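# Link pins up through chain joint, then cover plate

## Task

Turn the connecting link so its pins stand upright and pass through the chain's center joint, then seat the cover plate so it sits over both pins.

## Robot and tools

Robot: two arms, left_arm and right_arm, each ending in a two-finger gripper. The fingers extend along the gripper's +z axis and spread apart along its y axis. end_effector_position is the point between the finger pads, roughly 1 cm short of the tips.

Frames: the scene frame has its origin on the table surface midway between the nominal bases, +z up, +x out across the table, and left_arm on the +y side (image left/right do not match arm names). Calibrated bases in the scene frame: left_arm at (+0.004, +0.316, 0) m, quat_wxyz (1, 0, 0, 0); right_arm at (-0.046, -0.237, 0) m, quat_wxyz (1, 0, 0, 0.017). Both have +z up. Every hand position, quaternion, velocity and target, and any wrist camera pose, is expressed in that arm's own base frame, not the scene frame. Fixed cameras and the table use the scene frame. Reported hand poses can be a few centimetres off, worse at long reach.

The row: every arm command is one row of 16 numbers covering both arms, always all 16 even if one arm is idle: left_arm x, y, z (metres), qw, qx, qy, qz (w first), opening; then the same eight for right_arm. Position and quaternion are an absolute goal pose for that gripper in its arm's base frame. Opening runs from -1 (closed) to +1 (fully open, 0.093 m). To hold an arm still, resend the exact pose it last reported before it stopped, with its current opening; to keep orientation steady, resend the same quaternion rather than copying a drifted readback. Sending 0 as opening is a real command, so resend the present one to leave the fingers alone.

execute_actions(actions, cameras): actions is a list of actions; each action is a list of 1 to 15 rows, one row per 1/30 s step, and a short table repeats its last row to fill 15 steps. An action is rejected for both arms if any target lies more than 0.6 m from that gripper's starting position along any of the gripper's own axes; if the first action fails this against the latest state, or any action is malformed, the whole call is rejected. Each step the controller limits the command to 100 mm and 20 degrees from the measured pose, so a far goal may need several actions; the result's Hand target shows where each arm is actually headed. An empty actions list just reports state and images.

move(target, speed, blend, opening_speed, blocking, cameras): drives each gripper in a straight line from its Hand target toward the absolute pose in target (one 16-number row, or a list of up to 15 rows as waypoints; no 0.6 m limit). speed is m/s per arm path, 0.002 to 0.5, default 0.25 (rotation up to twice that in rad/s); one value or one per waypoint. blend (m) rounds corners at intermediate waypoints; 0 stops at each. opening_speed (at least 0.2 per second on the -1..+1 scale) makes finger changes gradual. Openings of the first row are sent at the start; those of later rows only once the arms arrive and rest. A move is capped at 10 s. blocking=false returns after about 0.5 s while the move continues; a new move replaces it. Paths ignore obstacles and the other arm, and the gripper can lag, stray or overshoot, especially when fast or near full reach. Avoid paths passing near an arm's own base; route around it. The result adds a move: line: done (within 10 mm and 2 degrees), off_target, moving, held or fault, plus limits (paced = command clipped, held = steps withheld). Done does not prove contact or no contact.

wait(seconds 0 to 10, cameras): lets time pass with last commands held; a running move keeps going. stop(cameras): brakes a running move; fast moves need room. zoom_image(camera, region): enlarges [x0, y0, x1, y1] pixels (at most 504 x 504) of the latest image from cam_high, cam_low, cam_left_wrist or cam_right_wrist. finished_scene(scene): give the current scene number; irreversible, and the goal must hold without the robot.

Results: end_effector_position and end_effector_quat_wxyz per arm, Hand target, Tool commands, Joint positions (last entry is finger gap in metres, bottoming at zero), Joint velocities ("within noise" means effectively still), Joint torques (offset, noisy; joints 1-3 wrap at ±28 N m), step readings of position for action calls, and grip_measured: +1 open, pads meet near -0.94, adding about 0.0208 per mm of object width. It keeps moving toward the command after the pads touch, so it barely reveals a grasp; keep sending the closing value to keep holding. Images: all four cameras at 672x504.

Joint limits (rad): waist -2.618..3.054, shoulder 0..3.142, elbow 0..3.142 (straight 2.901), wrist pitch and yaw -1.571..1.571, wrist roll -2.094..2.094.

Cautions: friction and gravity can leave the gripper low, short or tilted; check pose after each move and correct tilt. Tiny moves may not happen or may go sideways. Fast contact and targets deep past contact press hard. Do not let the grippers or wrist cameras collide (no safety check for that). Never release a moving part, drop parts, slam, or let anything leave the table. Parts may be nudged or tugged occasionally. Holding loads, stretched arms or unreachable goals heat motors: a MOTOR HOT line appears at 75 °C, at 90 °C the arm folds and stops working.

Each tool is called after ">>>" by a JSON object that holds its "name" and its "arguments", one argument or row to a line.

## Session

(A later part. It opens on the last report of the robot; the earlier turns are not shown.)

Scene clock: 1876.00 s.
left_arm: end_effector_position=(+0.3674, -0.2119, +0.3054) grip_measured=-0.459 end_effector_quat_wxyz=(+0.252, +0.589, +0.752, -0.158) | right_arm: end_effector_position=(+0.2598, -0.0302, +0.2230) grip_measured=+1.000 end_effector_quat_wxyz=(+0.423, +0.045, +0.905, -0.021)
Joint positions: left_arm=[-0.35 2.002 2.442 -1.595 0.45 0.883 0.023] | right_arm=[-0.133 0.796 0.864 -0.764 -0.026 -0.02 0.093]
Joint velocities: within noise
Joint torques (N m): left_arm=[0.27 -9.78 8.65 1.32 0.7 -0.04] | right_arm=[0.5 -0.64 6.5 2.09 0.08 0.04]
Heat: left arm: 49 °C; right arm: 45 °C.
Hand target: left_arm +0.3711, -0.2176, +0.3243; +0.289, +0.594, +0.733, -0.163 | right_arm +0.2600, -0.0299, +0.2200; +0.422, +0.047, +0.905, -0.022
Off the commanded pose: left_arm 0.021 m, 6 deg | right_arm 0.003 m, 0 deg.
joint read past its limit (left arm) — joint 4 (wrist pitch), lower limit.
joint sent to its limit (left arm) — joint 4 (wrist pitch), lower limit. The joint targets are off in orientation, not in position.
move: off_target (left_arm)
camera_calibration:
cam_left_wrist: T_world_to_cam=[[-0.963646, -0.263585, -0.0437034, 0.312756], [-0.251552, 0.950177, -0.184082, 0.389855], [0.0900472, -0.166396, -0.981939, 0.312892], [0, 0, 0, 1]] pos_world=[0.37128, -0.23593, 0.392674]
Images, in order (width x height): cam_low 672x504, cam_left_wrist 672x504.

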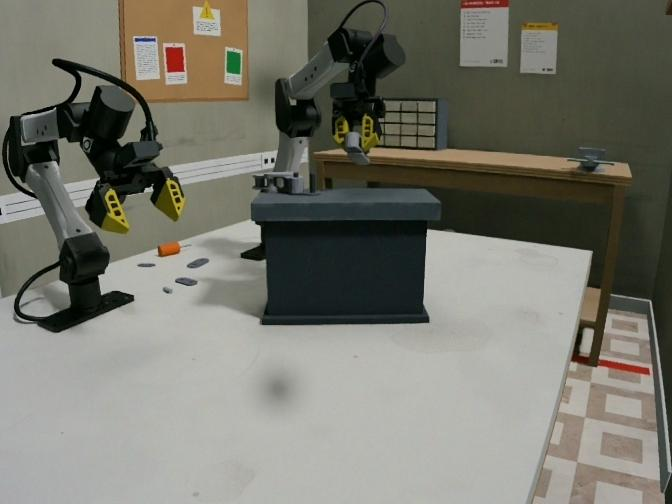

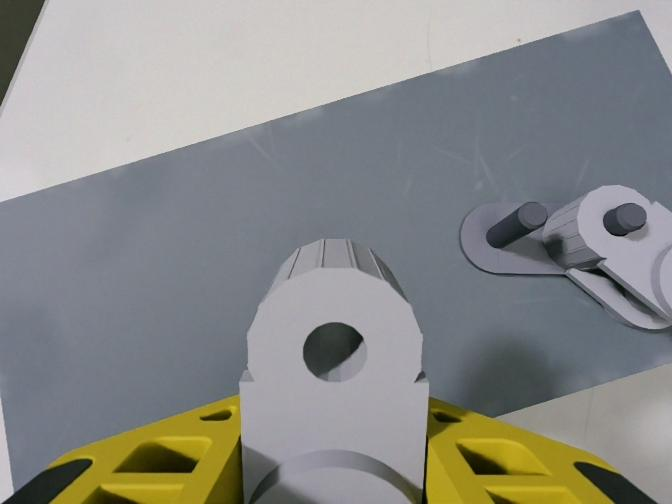

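>>> {"name": "move", "arguments": {
  "target": [
    [0.24,-0.22,0.35,0.22,0.62,0.73,-0.18,-0.65,0.26,-0.03,0.22,0.4220,0.0474,0.9050,-0.0221,1],
    [0.145,-0.29,0.30,0.2090,0.6163,0.7408,-0.1700,-0.65,0.26,-0.03,0.22,0.4220,0.0474,0.9050,-0.0221,1],
    [0.1225,-0.345,0.07,0.1993,0.6163,0.7438,-0.1651,-0.65,0.26,-0.03,0.22,0.4220,0.0474,0.9050,-0.0221,1]
  ],
  "speed": 0.15,
  "blend": [0.03,0.03,0],
  "cameras": ["cam_left_wrist","cam_low"]
}}

>>> {"name": "zoom_image", "arguments": {
  "camera": "cam_low",
  "region": [170, 200, 270, 310]
}}

Scene clock: 1893.40 s.
left_arm: end_effector_position=(+0.1185, -0.3328, +0.0639) grip_measured=-0.459 end_effector_quat_wxyz=(+0.175, +0.621, +0.748, -0.156) | right_arm: end_effector_position=(+0.2599, -0.0302, +0.2231) grip_measured=+1.000 end_effector_quat_wxyz=(+0.423, +0.045, +0.905, -0.021)
Joint positions: left_arm=[-1.176 1.543 0.907 -0.474 0.11 0.183 0.023] | right_arm=[-0.133 0.796 0.864 -0.764 -0.026 -0.02 0.093]
Joint velocities: within noise
Joint torques (N m): left_arm=[-0.94 -6.48 6.26 1.72 -0.02 -0.26] | right_arm=[0.28 -0.21 6.41 2.1 0.11 0.11]
Heat: left arm: 47 °C; right arm: 45 °C.
Hand target: left_arm +0.1222, -0.3444, +0.0705; +0.199, +0.616, +0.744, -0.165 | right_arm +0.2600, -0.0300, +0.2201; +0.422, +0.047, +0.905, -0.022
Off the commanded pose: left_arm 0.014 m, 3 deg | right_arm 0.003 m, 0 deg.
move: off_target (left_arm)
camera_calibration:
cam_left_wrist: T_world_to_cam=[[-0.981422, -0.189411, 0.0305624, 0.052562], [-0.190899, 0.979962, -0.0568492, 0.392272], [-0.0191821, -0.0616274, -0.997915, 0.126909], [0, 0, 0, 1]] pos_world=[0.128904, -0.366634, 0.147338]
Images, in order (width x height): cam_low 672x504, cam_left_wrist 672x504.

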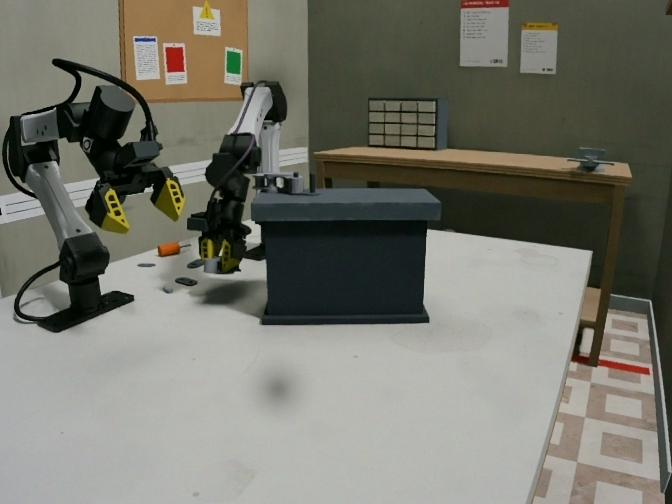

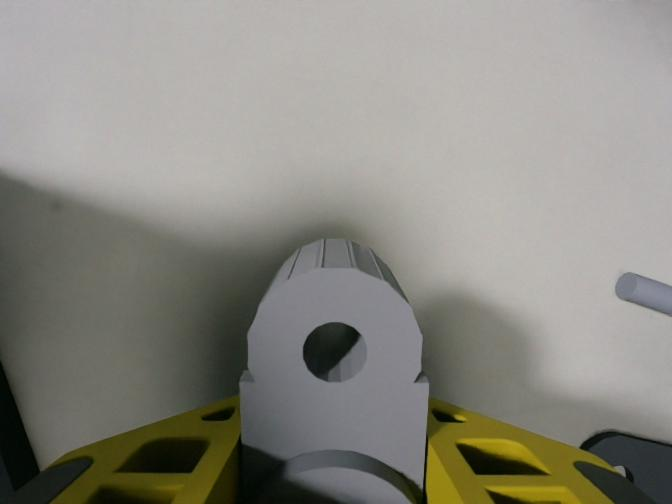

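Scaled by 4.582 from the camera's 672x504 image, which has a finer 960x720 frame.

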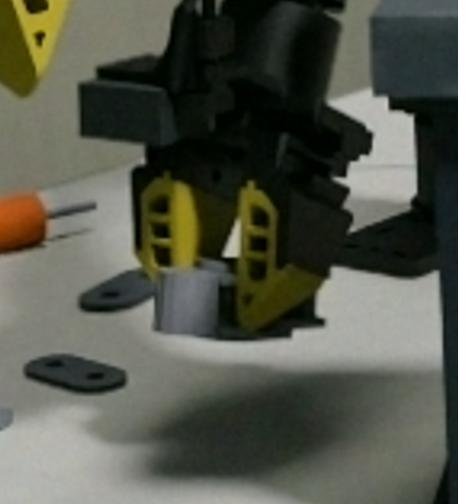

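>>> {"name": "move", "arguments": {
  "target": [
    [0.125,-0.35,0.026,0.2090,0.6163,0.7408,-0.1700,-0.65,0.26,-0.03,0.22,0.4220,0.0474,0.9050,-0.0221,1]
  ],
  "speed": 0.05,
  "cameras": ["cam_left_wrist","cam_low"]
}}

>>> {"name": "zoom_image", "arguments": {
  "camera": "cam_low",
  "region": [170, 200, 270, 310]
}}

Scene clock: 1900.07 s.
left_arm: end_effector_position=(+0.1216, -0.3400, +0.0240) grip_measured=-0.459 end_effector_quat_wxyz=(+0.188, +0.619, +0.745, -0.163) | right_arm: end_effector_position=(+0.2599, -0.0302, +0.2231) grip_measured=+1.000 end_effector_quat_wxyz=(+0.423, +0.045, +0.905, -0.021)
Joint positions: left_arm=[-1.176 1.635 0.806 -0.249 0.11 0.183 0.023] | right_arm=[-0.133 0.796 0.864 -0.764 -0.026 -0.02 0.093]
Joint velocities: within noise
Joint torques (N m): left_arm=[-0.77 -6.09 5.27 1.81 -0.02 -0.23] | right_arm=[0.17 -0.57 6.65 2.09 0.09 0.05]
Heat: left arm: 45 °C; right arm: 45 °C.
Hand target: left_arm +0.1247, -0.3496, +0.0265; +0.208, +0.616, +0.740, -0.170 | right_arm +0.2600, -0.0300, +0.2201; +0.422, +0.047, +0.905, -0.022
Off the commanded pose: left_arm 0.011 m, 3 deg | right_arm 0.003 m, 0 deg.
move: off_target (left_arm)
camera_calibration:
cam_left_wrist: T_world_to_cam=[[-0.981658, -0.189127, 0.0240718, 0.055711], [-0.190524, 0.97779, -0.0873384, 0.397601], [-0.00701909, -0.0903227, -0.995888, 0.0754131], [0, 0, 0, 1]] pos_world=[0.130971, -0.371422, 0.108488]
Images, in order (width x height): cam_low 672x504, cam_left_wrist 672x504.

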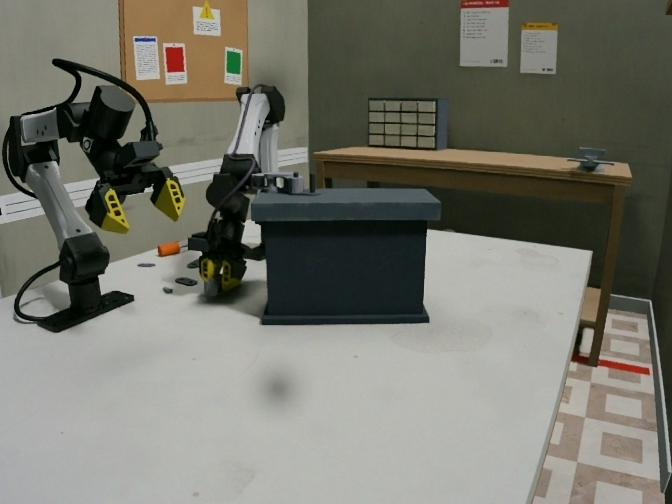

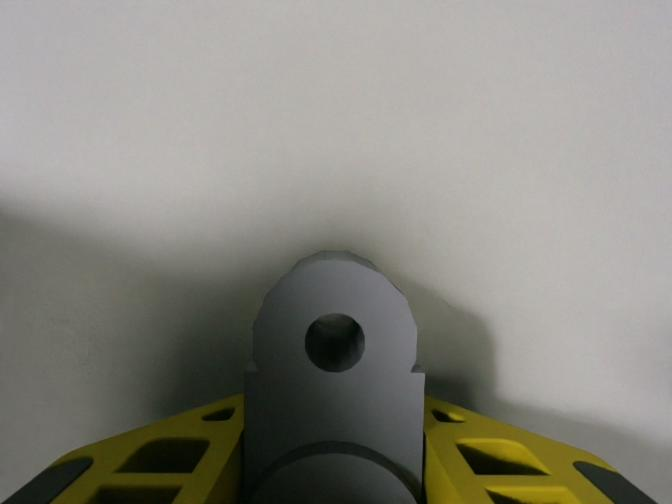

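Scaled by 4.582 from the camera's 672x504 image, which has a finer 960x720 frame.

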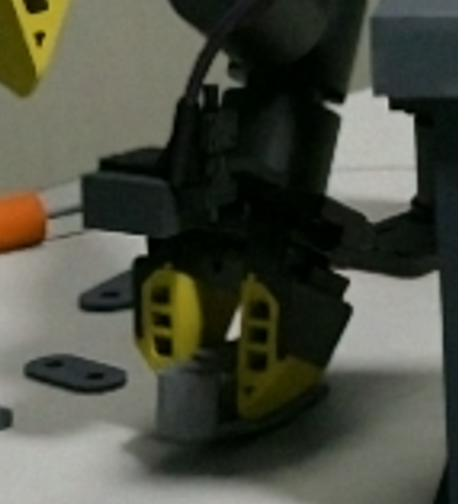

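>>> {"name": "move", "arguments": {
  "target": [
    [0.125,-0.35,0.012,0.2090,0.6163,0.7408,-0.1700,-0.65,0.26,-0.03,0.22,0.4220,0.0474,0.9050,-0.0221,1],
    [0.1225,-0.347,0.016,0.2090,0.6163,0.7408,-0.1700,0.0,0.26,-0.03,0.22,0.4220,0.0474,0.9050,-0.0221,1]
  ],
  "speed": 0.05,
  "opening_speed": 0.8,
  "cameras": ["cam_left_wrist","cam_low"]
}}

>>> {"name": "zoom_image", "arguments": {
  "camera": "cam_low",
  "region": [170, 200, 270, 310]
}}

Scene clock: 1906.90 s.
left_arm: end_effector_position=(+0.1238, -0.3454, +0.0160) grip_measured=-0.002 end_effector_quat_wxyz=(+0.202, +0.617, +0.741, -0.170) | right_arm: end_effector_position=(+0.2599, -0.0302, +0.2231) grip_measured=+1.000 end_effector_quat_wxyz=(+0.423, +0.045, +0.905, -0.021)
Joint positions: left_arm=[-1.176 1.661 0.777 -0.162 0.11 0.183 0.045] | right_arm=[-0.133 0.796 0.864 -0.764 -0.026 -0.02 0.093]
Joint velocities: within noise
Joint torques (N m): left_arm=[-1.2 -7.39 4.67 1.51 -0.05 -0.27] | right_arm=[0.39 -0.62 6.41 2.04 0.08 0.05]
Heat: left arm: 43 °C; right arm: 45 °C.
Hand target: left_arm +0.1225, -0.3471, +0.0161; +0.209, +0.616, +0.740, -0.170 | right_arm +0.2600, -0.0300, +0.2201; +0.422, +0.047, +0.905, -0.022
Off the commanded pose: left_arm 0.002 m, 1 deg | right_arm 0.003 m, 0 deg.
move: done
camera_calibration:
cam_left_wrist: T_world_to_cam=[[-0.981917, -0.188505, 0.0174859, 0.0574331], [-0.189238, 0.974702, -0.118931, 0.401858], [0.0053755, -0.120089, -0.992749, 0.0551564], [0, 0, 0, 1]] pos_world=[0.132145, -0.374242, 0.101545]
Images, in order (width x height): cam_low 672x504, cam_left_wrist 672x504.

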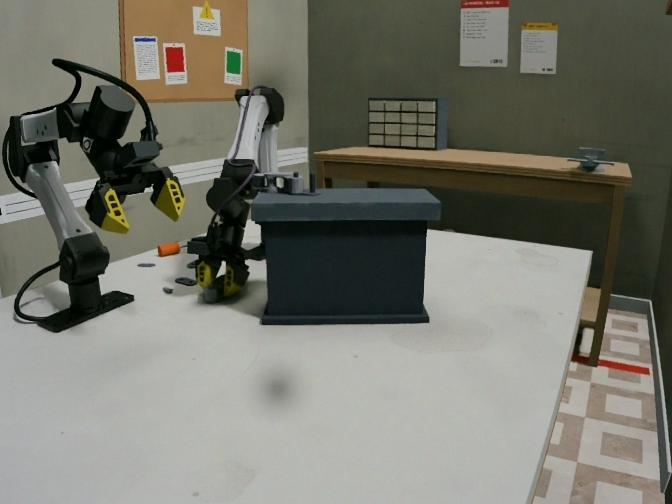

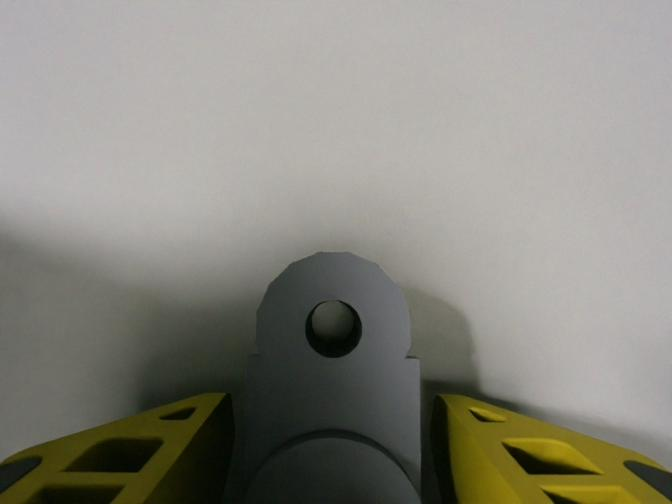

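Scaled by 4.582 from the camera's 672x504 image, which has a finer 960x720 frame.

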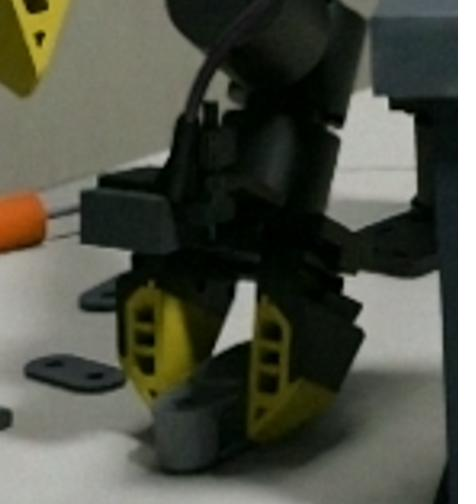

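>>> {"name": "move", "arguments": {
  "target": [
    [0.1225,-0.349,0.013,0.2240,0.6147,0.7325,-0.1880,0.0,0.26,-0.03,0.22,0.4220,0.0474,0.9050,-0.0221,1],
    [0.1225,-0.349,0.013,0.2240,0.6147,0.7325,-0.1880,-0.8,0.26,-0.03,0.22,0.4220,0.0474,0.9050,-0.0221,1]
  ],
  "speed": 0.05,
  "opening_speed": 0.8,
  "cameras": ["cam_left_wrist","cam_low"]
}}

>>> {"name": "zoom_image", "arguments": {
  "camera": "cam_left_wrist",
  "region": [234, 234, 434, 434]
}}

Scene clock: 1918.70 s.
left_arm: end_effector_position=(+0.1234, -0.3469, +0.0122) grip_measured=-0.458 end_effector_quat_wxyz=(+0.218, +0.615, +0.736, -0.182) | right_arm: end_effector_position=(+0.2599, -0.0302, +0.2231) grip_measured=+1.000 end_effector_quat_wxyz=(+0.423, +0.045, +0.905, -0.021)
Joint positions: left_arm=[-1.176 1.661 0.731 -0.076 0.116 0.183 0.023] | right_arm=[-0.133 0.796 0.864 -0.764 -0.026 -0.02 0.093]
Joint velocities: within noise
Joint torques (N m): left_arm=[-0.34 -7.25 4.55 1.62 0.12 -0.19] | right_arm=[0.25 -0.5 6.5 2.06 0.04 0.06]
Heat: left arm: 41 °C; right arm: 45 °C.
Hand target: left_arm +0.1225, -0.3490, +0.0131; +0.224, +0.615, +0.733, -0.188 | right_arm +0.2600, -0.0299, +0.2201; +0.422, +0.047, +0.905, -0.022
Off the commanded pose: left_arm 0.002 m, 1 deg | right_arm 0.003 m, 0 deg.
move: done
camera_calibration:
cam_left_wrist: T_world_to_cam=[[-0.982648, -0.184966, 0.0138204, 0.0581704], [-0.184776, 0.969692, -0.159859, 0.400979], [0.016167, -0.159639, -0.987043, 0.0360703], [0, 0, 0, 1]] pos_world=[0.130669, -0.372309, 0.0988991]
Images, in order (width x height): cam_low 672x504, cam_left_wrist 672x504.

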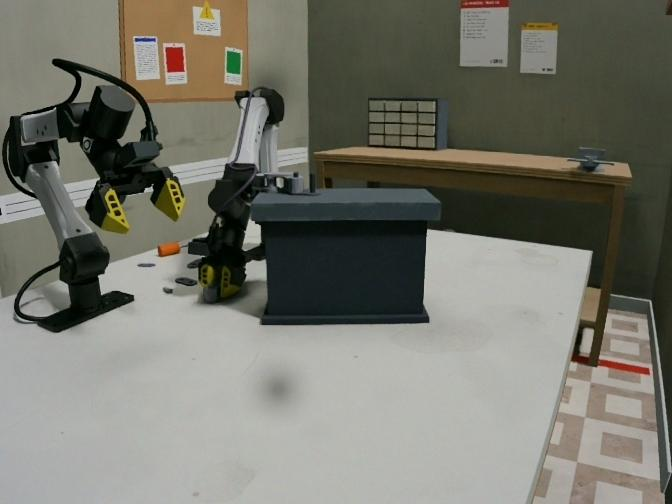

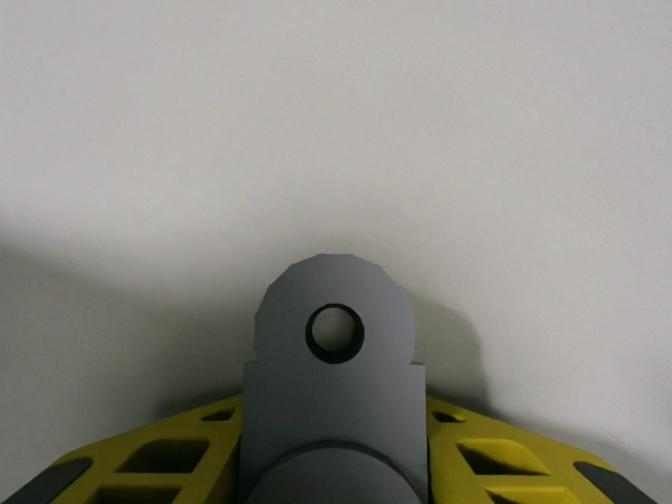

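Scaled by 2.520 from the camera's 672x504 image, which has a finer 960x720 frame.

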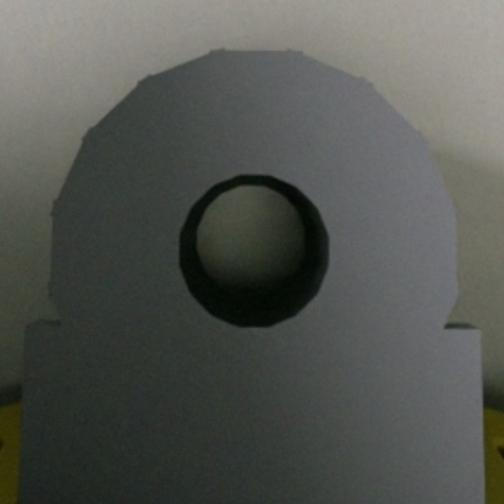

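>>> {"name": "move", "arguments": {
  "target": [
    [0.1225,-0.345,0.14,0.2240,0.6147,0.7325,-0.1880,-0.8,0.26,-0.03,0.22,0.4220,0.0474,0.9050,-0.0221,1],
    [0.145,-0.29,0.33,0.2240,0.6147,0.7325,-0.1880,-0.8,0.26,-0.03,0.22,0.4220,0.0474,0.9050,-0.0221,1],
    [0.24,-0.22,0.35,0.2240,0.6147,0.7325,-0.1880,-0.8,0.26,-0.03,0.22,0.4220,0.0474,0.9050,-0.0221,1],
    [0.316,-0.268,0.325,0.2350,0.6147,0.7300,-0.1950,-0.8,0.26,-0.03,0.22,0.4220,0.0474,0.9050,-0.0221,1]
  ],
  "speed": 0.13,
  "blend": [0.03,0.03,0.03,0],
  "cameras": ["cam_left_wrist","cam_low"]
}}

>>> {"name": "zoom_image", "arguments": {
  "camera": "cam_left_wrist",
  "region": [234, 234, 434, 434]
}}

Scene clock: 1944.97 s.
left_arm: end_effector_position=(+0.3120, -0.2613, +0.3049) grip_measured=-0.458 end_effector_quat_wxyz=(+0.214, +0.605, +0.745, -0.184) | right_arm: end_effector_position=(+0.2599, -0.0302, +0.2231) grip_measured=+1.000 end_effector_quat_wxyz=(+0.423, +0.045, +0.905, -0.021)
Joint positions: left_arm=[-0.526 1.937 2.358 -1.598 0.425 0.752 0.023] | right_arm=[-0.133 0.796 0.864 -0.764 -0.026 -0.02 0.093]
Joint velocities: within noise
Joint torques (N m): left_arm=[0.28 -9.62 8.54 1.33 0.62 -0.09] | right_arm=[0.35 -0.5 6.39 2.08 0.03 0.08]
Heat: left arm: 41 °C; right arm: 45 °C.
Hand target: left_arm +0.3153, -0.2675, +0.3245; +0.252, +0.608, +0.727, -0.194 | right_arm +0.2600, -0.0299, +0.2201; +0.422, +0.047, +0.905, -0.022
Off the commanded pose: left_arm 0.022 m, 3 deg | right_arm 0.003 m, 0 deg.
joint read past its limit (left arm) — joint 4 (wrist pitch), lower limit.
joint sent to its limit (left arm) — joint 4 (wrist pitch), lower limit. The joint targets still meet the commanded pose.
move: off_target (left_arm)
camera_calibration:
cam_left_wrist: T_world_to_cam=[[-0.977671, -0.207858, 0.0308927, 0.242525], [-0.210127, 0.96531, -0.154993, 0.404939], [0.00239551, -0.158024, -0.987432, 0.340388], [0, 0, 0, 1]] pos_world=[0.321383, -0.286691, 0.391381]
Images, in order (width x height): cam_low 672x504, cam_left_wrist 672x504.

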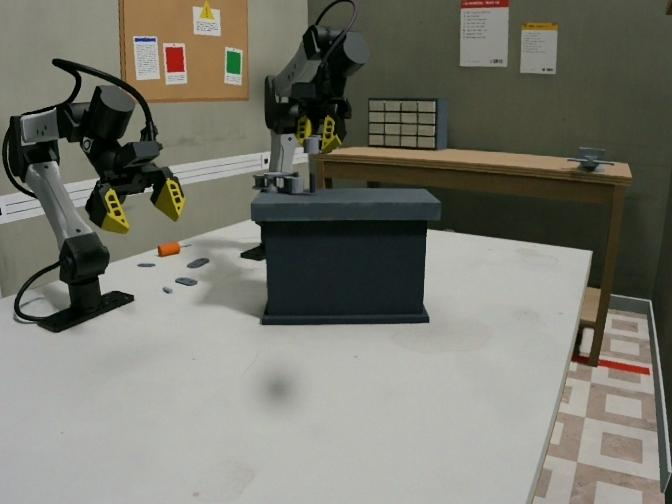

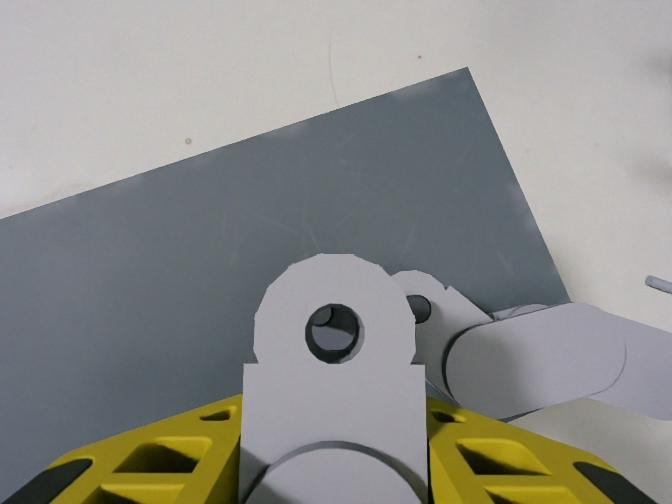

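Scaled by 2.520 from the camera's 672x504 image, which has a finer 960x720 frame.

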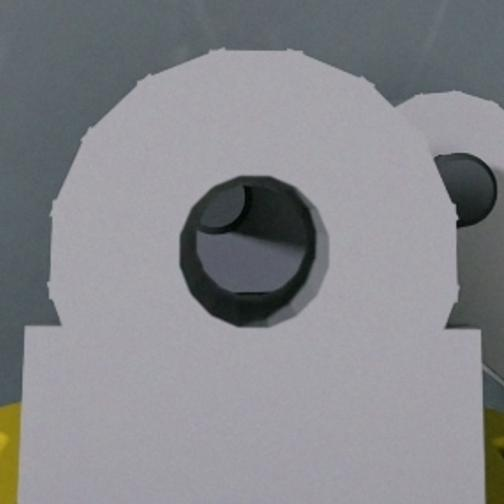

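>>> {"name": "move", "arguments": {
  "target": [
    [0.3185,-0.2688,0.31,0.2350,0.6147,0.7300,-0.1950,-0.8,0.26,-0.03,0.22,0.4220,0.0474,0.9050,-0.0221,1]
  ],
  "speed": 0.05,
  "cameras": ["cam_left_wrist","cam_low"]
}}

>>> {"name": "zoom_image", "arguments": {
  "camera": "cam_left_wrist",
  "region": [234, 234, 434, 434]
}}

Scene clock: 1960.70 s.
left_arm: end_effector_position=(+0.3138, -0.2624, +0.3007) grip_measured=-0.458 end_effector_quat_wxyz=(+0.210, +0.610, +0.742, -0.183) | right_arm: end_effector_position=(+0.2599, -0.0303, +0.2231) grip_measured=+1.000 end_effector_quat_wxyz=(+0.423, +0.045, +0.905, -0.021)
Joint positions: left_arm=[-0.526 1.948 2.358 -1.598 0.425 0.767 0.023] | right_arm=[-0.133 0.796 0.864 -0.764 -0.026 -0.02 0.093]
Joint velocities: within noise
Joint torques (N m): left_arm=[0.4 -9.25 6.09 1.37 0.62 -0.08] | right_arm=[-0.02 -0.51 6.32 2.07 0.11 0.04]
Heat: left arm: 43 °C; right arm: 45 °C.
Hand target: left_arm +0.3185, -0.2686, +0.3101; +0.235, +0.613, +0.729, -0.194 | right_arm +0.2600, -0.0300, +0.2201; +0.422, +0.047, +0.905, -0.022
Off the commanded pose: left_arm 0.012 m, 3 deg | right_arm 0.003 m, 0 deg.
joint read past its limit (left arm) — joint 4 (wrist pitch), lower limit.
move: off_target (left_arm)
camera_calibration:
cam_left_wrist: T_world_to_cam=[[-0.980173, -0.195644, 0.0313798, 0.248004], [-0.19814, 0.968902, -0.148222, 0.400864], [-0.0014052, -0.151501, -0.988456, 0.339274], [0, 0, 0, 1]] pos_world=[0.322991, -0.288477, 0.386992]
Images, in order (width x height): cam_low 672x504, cam_left_wrist 672x504.

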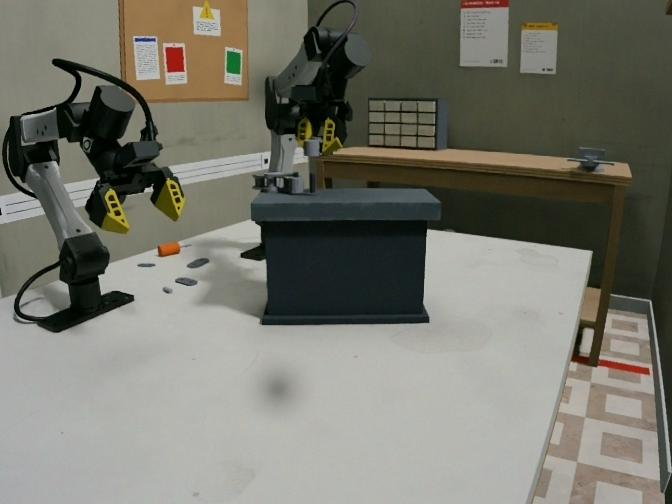

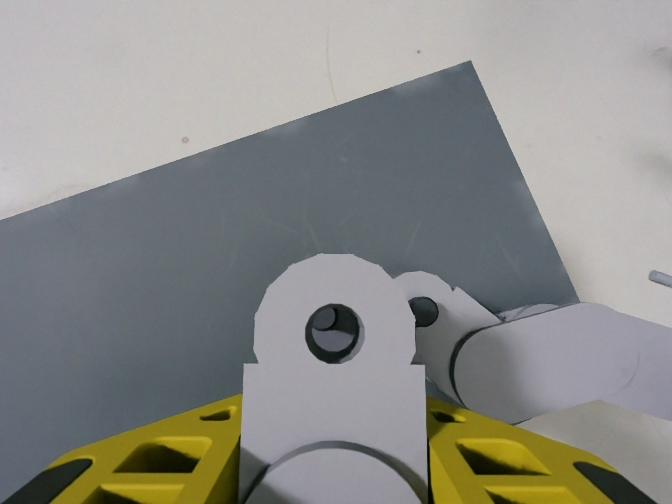

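Scaled by 2.520 from the camera's 672x504 image, which has a finer 960x720 frame.

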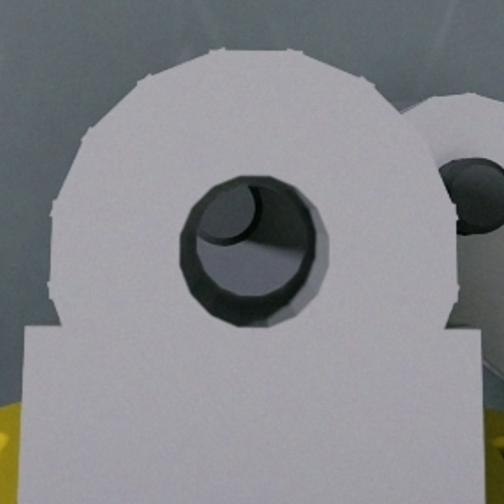

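>>> {"name": "move", "arguments": {
  "target": [
    [0.3190,-0.2688,0.297,0.2320,0.6147,0.7320,-0.1930,-0.8,0.26,-0.03,0.22,0.4220,0.0474,0.9050,-0.0221,1]
  ],
  "speed": 0.05,
  "cameras": ["cam_left_wrist","cam_low"]
}}

>>> {"name": "zoom_image", "arguments": {
  "camera": "cam_left_wrist",
  "region": [234, 234, 434, 434]
}}

>>> {"name": "zoom_image", "arguments": {
  "camera": "cam_low",
  "region": [240, 90, 400, 220]
}}

Scene clock: 1969.53 s.
left_arm: end_effector_position=(+0.3188, -0.2654, +0.2763) grip_measured=-0.458 end_effector_quat_wxyz=(+0.191, +0.609, +0.747, -0.186) | right_arm: end_effector_position=(+0.2599, -0.0303, +0.2231) grip_measured=+1.000 end_effector_quat_wxyz=(+0.423, +0.045, +0.905, -0.021)
Joint positions: left_arm=[-0.526 1.948 2.257 -1.537 0.425 0.769 0.023] | right_arm=[-0.133 0.796 0.864 -0.764 -0.026 -0.02 0.093]
Joint velocities: within noise
Joint torques (N m): left_arm=[0.24 -13.59 5.19 1.4 0.56 -0.07] | right_arm=[0.24 -0.49 6.41 2.05 0.07 0.06]
Heat: left arm: 43 °C; right arm: 44 °C.
Hand target: left_arm +0.3183, -0.2682, +0.2970; +0.231, +0.614, +0.730, -0.192 | right_arm +0.2600, -0.0300, +0.2201; +0.422, +0.047, +0.905, -0.022
Off the commanded pose: left_arm 0.021 m, 5 deg | right_arm 0.003 m, 0 deg.
move: off_target (left_arm)
camera_calibration:
cam_left_wrist: T_world_to_cam=[[-0.97885, -0.195312, 0.0608759, 0.244662], [-0.20149, 0.971915, -0.121586, 0.395596], [-0.035419, -0.13128, -0.990712, 0.331562], [0, 0, 0, 1]] pos_world=[0.330939, -0.293173, 0.361688]
Images, in order (width x height): cam_low 672x504, cam_left_wrist 672x504.

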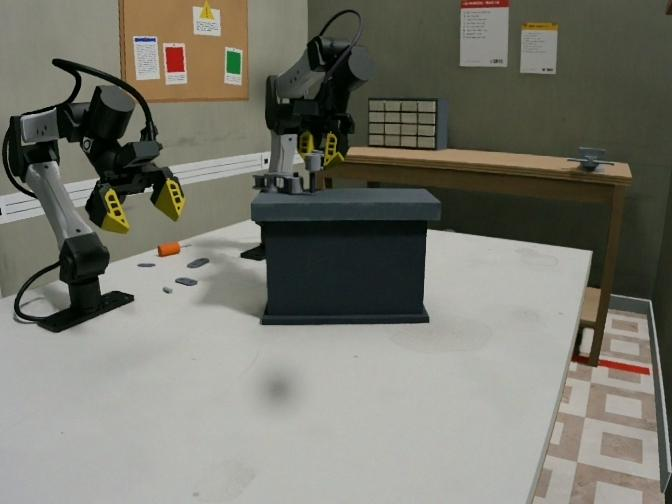

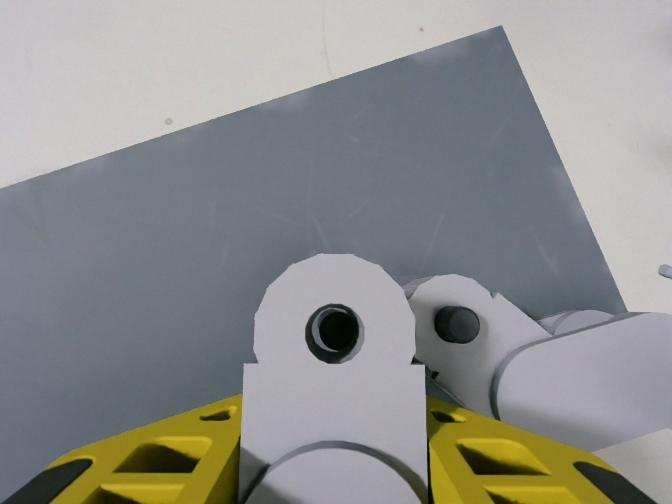

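Scaled by 2.520 from the camera's 672x504 image, which has a finer 960x720 frame.

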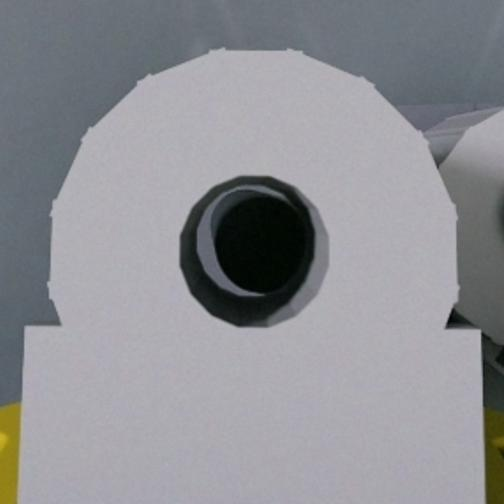

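Scaled by 3.150 from the camera's 672x504 image, which has a finer 960x720 frame.

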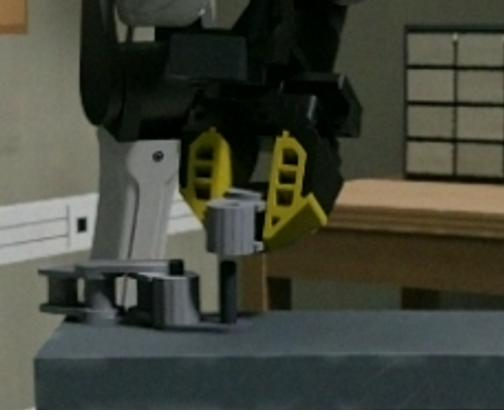

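>>> {"name": "move", "arguments": {
  "target": [
    [0.3176,-0.2680,0.298,0.2568,0.6149,0.7216,-0.1875,-0.8,0.26,-0.03,0.22,0.4220,0.0474,0.9050,-0.0221,1]
  ],
  "speed": 0.04,
  "cameras": ["cam_left_wrist","cam_low"]
}}

>>> {"name": "zoom_image", "arguments": {
  "camera": "cam_left_wrist",
  "region": [234, 234, 434, 434]
}}

>>> {"name": "zoom_image", "arguments": {
  "camera": "cam_low",
  "region": [240, 90, 400, 220]
}}

Scene clock: 1992.03 s.
left_arm: end_effector_position=(+0.3208, -0.2673, +0.2685) grip_measured=-0.458 end_effector_quat_wxyz=(+0.207, +0.611, +0.741, -0.186) | right_arm: end_effector_position=(+0.2599, -0.0303, +0.2231) grip_measured=+1.000 end_effector_quat_wxyz=(+0.423, +0.045, +0.905, -0.021)
Joint positions: left_arm=[-0.526 1.895 2.132 -1.431 0.43 0.771 0.023] | right_arm=[-0.133 0.796 0.864 -0.764 -0.026 -0.02 0.093]
Joint velocities: within noise
Joint torques (N m): left_arm=[0.2 -15.79 5.27 1.39 0.51 -0.08] | right_arm=[0.32 -0.55 6.38 2.05 0.1 0.07]
Heat: left arm: 44 °C; right arm: 44 °C.
Hand target: left_arm +0.3166, -0.2673, +0.2976; +0.256, +0.616, +0.722, -0.187 | right_arm +0.2600, -0.0300, +0.2201; +0.422, +0.047, +0.905, -0.022
Off the commanded pose: left_arm 0.030 m, 6 deg | right_arm 0.003 m, 0 deg.
move: off_target (left_arm)
camera_calibration:
cam_left_wrist: T_world_to_cam=[[-0.980859, -0.19113, 0.0372202, 0.254807], [-0.194558, 0.969785, -0.147188, 0.401032], [-0.00796342, -0.151612, -0.988408, 0.30877], [0, 0, 0, 1]] pos_world=[0.330413, -0.2934, 0.354734]
Images, in order (width x height): cam_low 672x504, cam_left_wrist 672x504.

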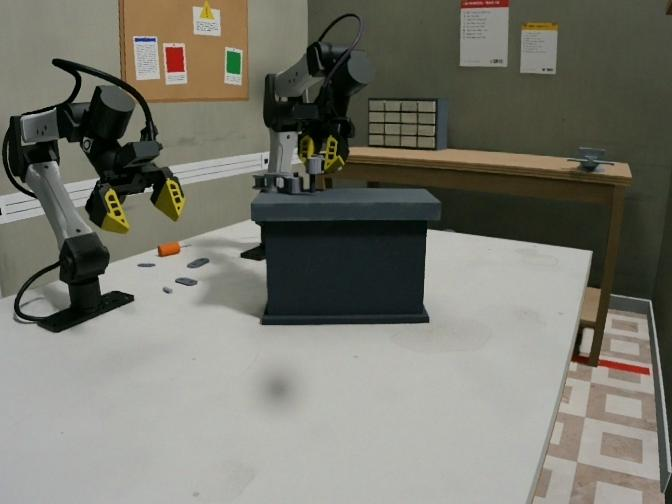

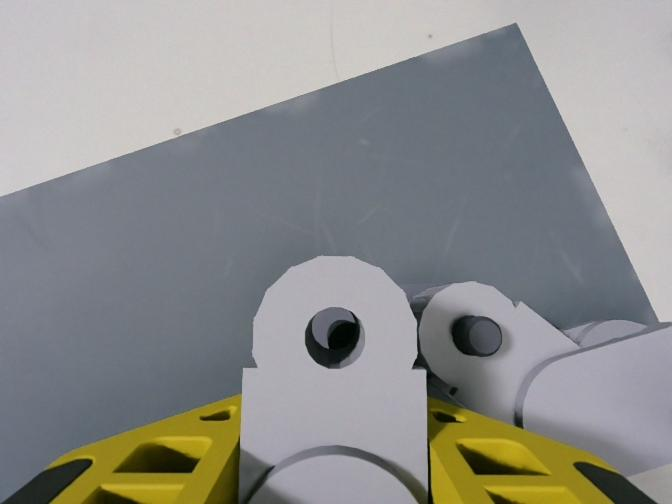

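Scaled by 2.520 from the camera's 672x504 image, which has a finer 960x720 frame.

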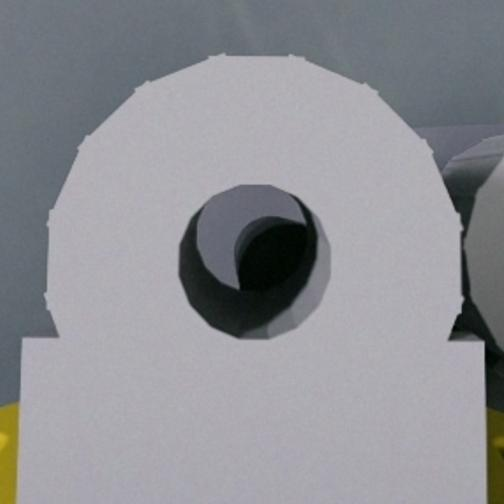

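Scaled by 3.150 from the camera's 672x504 image, which has a finer 960x720 frame.

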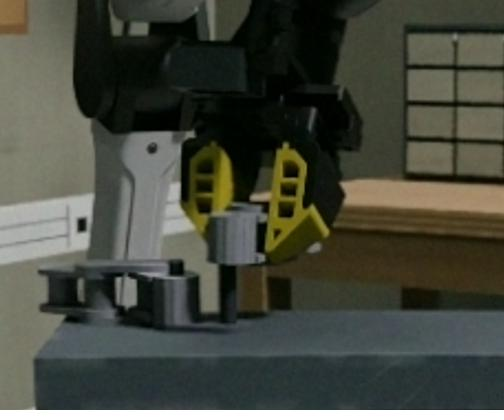

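>>> {"name": "move", "arguments": {
  "target": [
    [0.3150,-0.2660,0.330,0.2431,0.6096,0.7264,-0.2040,-0.8,0.26,-0.03,0.22,0.4220,0.0474,0.9050,-0.0221,1],
    [0.3150,-0.2660,0.305,0.2431,0.6096,0.7264,-0.2040,-0.8,0.26,-0.03,0.22,0.4220,0.0474,0.9050,-0.0221,1]
  ],
  "speed": 0.05,
  "cameras": ["cam_left_wrist","cam_low"]
}}

>>> {"name": "zoom_image", "arguments": {
  "camera": "cam_left_wrist",
  "region": [234, 234, 434, 434]
}}

>>> {"name": "zoom_image", "arguments": {
  "camera": "cam_low",
  "region": [240, 90, 400, 220]
}}

Scene clock: 2004.60 s.
left_arm: end_effector_position=(+0.3155, -0.2655, +0.2785) grip_measured=-0.458 end_effector_quat_wxyz=(+0.195, +0.609, +0.743, -0.197) | right_arm: end_effector_position=(+0.2599, -0.0303, +0.2231) grip_measured=+1.000 end_effector_quat_wxyz=(+0.423, +0.045, +0.905, -0.021)
Joint positions: left_arm=[-0.521 1.929 2.229 -1.523 0.45 0.771 0.023] | right_arm=[-0.133 0.796 0.864 -0.764 -0.026 -0.02 0.093]
Joint velocities: within noise
Joint torques (N m): left_arm=[0.92 -14.82 5.2 1.35 0.63 -0.09] | right_arm=[0.36 -0.34 6.68 2.06 0.08 0.06]
Heat: left arm: 52 °C; right arm: 44 °C.
Hand target: left_arm +0.3140, -0.2654, +0.3047; +0.242, +0.611, +0.726, -0.203 | right_arm +0.2600, -0.0300, +0.2201; +0.422, +0.047, +0.905, -0.022
Off the commanded pose: left_arm 0.027 m, 6 deg | right_arm 0.003 m, 0 deg.
move: off_target (left_arm)
camera_calibration:
cam_left_wrist: T_world_to_cam=[[-0.979498, -0.188538, 0.0709658, 0.240421], [-0.197032, 0.969983, -0.142516, 0.399195], [-0.041966, -0.153577, -0.987245, 0.328784], [0, 0, 0, 1]] pos_world=[0.327944, -0.29139, 0.364421]
Images, in order (width x height): cam_low 672x504, cam_left_wrist 672x504.

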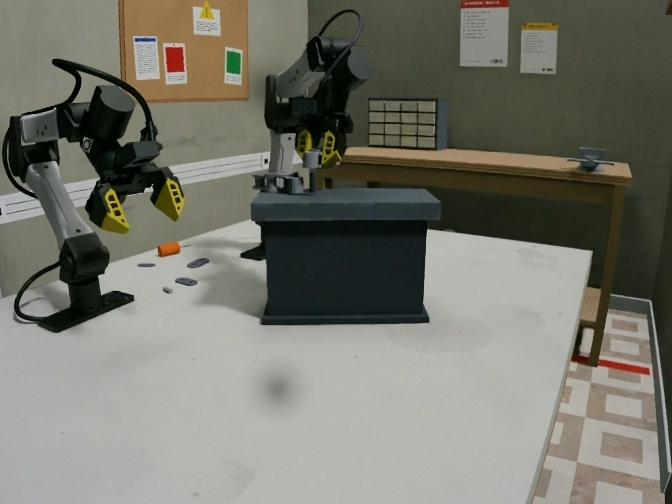

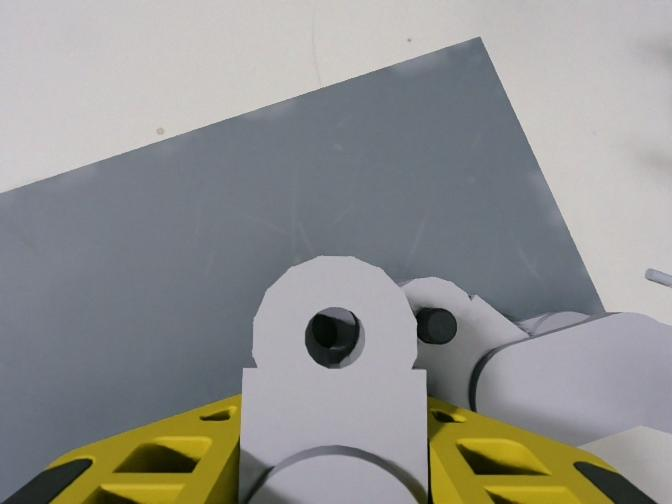

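Scaled by 2.520 from the camera's 672x504 image, which has a finer 960x720 frame.

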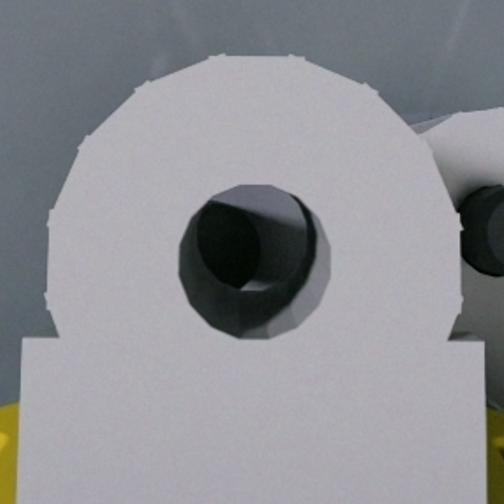

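Scaled by 3.150 from the camera's 672x504 image, which has a finer 960x720 frame.

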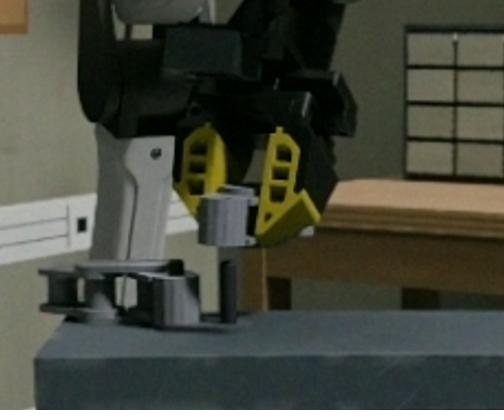

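>>> {"name": "move", "arguments": {
  "target": [
    [0.3171,-0.2646,0.330,0.2601,0.6162,0.7204,-0.1836,-0.8,0.26,-0.03,0.22,0.4220,0.0474,0.9050,-0.0221,1],
    [0.3171,-0.2646,0.305,0.2601,0.6162,0.7204,-0.1836,-0.8,0.26,-0.03,0.22,0.4220,0.0474,0.9050,-0.0221,1]
  ],
  "speed": 0.05,
  "cameras": ["cam_left_wrist","cam_low"]
}}

>>> {"name": "zoom_image", "arguments": {
  "camera": "cam_left_wrist",
  "region": [234, 234, 434, 434]
}}

>>> {"name": "zoom_image", "arguments": {
  "camera": "cam_low",
  "region": [240, 90, 400, 220]
}}

Scene clock: 2025.13 s.
left_arm: end_effector_position=(+0.3182, -0.2655, +0.2751) grip_measured=-0.458 end_effector_quat_wxyz=(+0.207, +0.613, +0.739, -0.190) | right_arm: end_effector_position=(+0.2599, -0.0303, +0.2231) grip_measured=+1.000 end_effector_quat_wxyz=(+0.423, +0.045, +0.905, -0.021)
Joint positions: left_arm=[-0.521 1.898 2.164 -1.463 0.441 0.779 0.023] | right_arm=[-0.133 0.796 0.864 -0.764 -0.026 -0.02 0.093]
Joint velocities: within noise
Joint torques (N m): left_arm=[0.18 -15.84 5.37 1.44 0.37 -0.09] | right_arm=[0.38 -0.43 6.31 2.06 0.02 0.06]
Heat: left arm: 59 °C; right arm: 44 °C.
Hand target: left_arm +0.3160, -0.2641, +0.3047; +0.259, +0.617, +0.720, -0.183 | right_arm +0.2600, -0.0300, +0.2201; +0.422, +0.047, +0.905, -0.022
Off the commanded pose: left_arm 0.030 m, 6 deg | right_arm 0.003 m, 0 deg.
move: off_target (left_arm)
camera_calibration:
cam_left_wrist: T_world_to_cam=[[-0.981974, -0.184341, 0.0417789, 0.253249], [-0.188618, 0.970001, -0.153369, 0.399588], [-0.0122534, -0.158484, -0.987285, 0.314842], [0, 0, 0, 1]] pos_world=[0.327911, -0.291019, 0.361543]
Images, in order (width x height): cam_low 672x504, cam_left_wrist 672x504.

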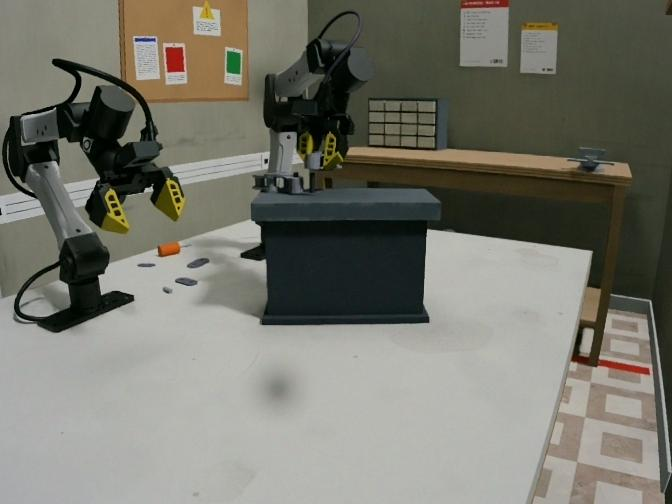

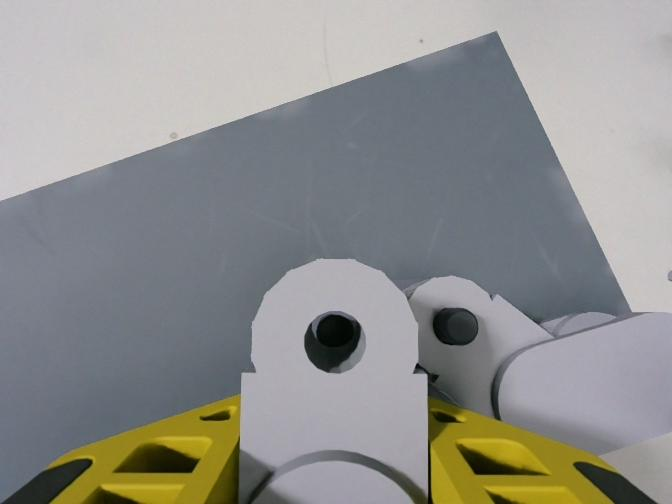

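Scaled by 2.520 from the camera's 672x504 image, which has a finer 960x720 frame.

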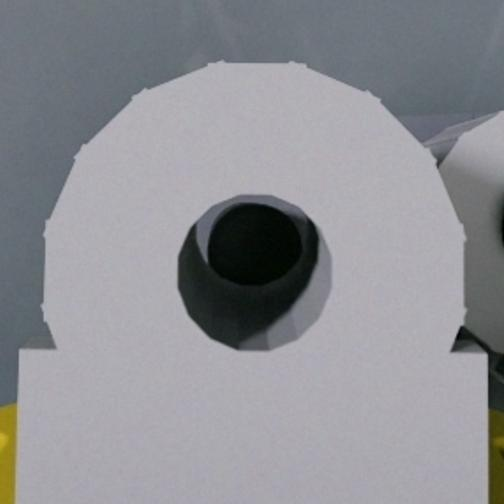

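Scaled by 3.150 from the camera's 672x504 image, which has a finer 960x720 frame.

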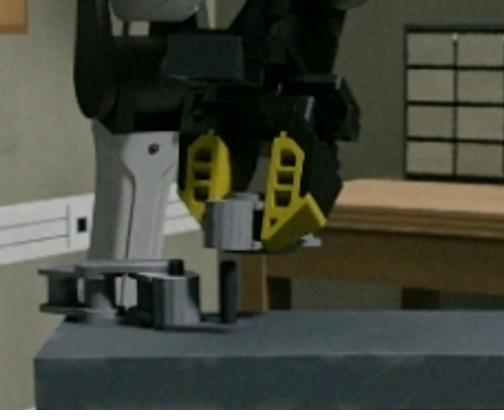

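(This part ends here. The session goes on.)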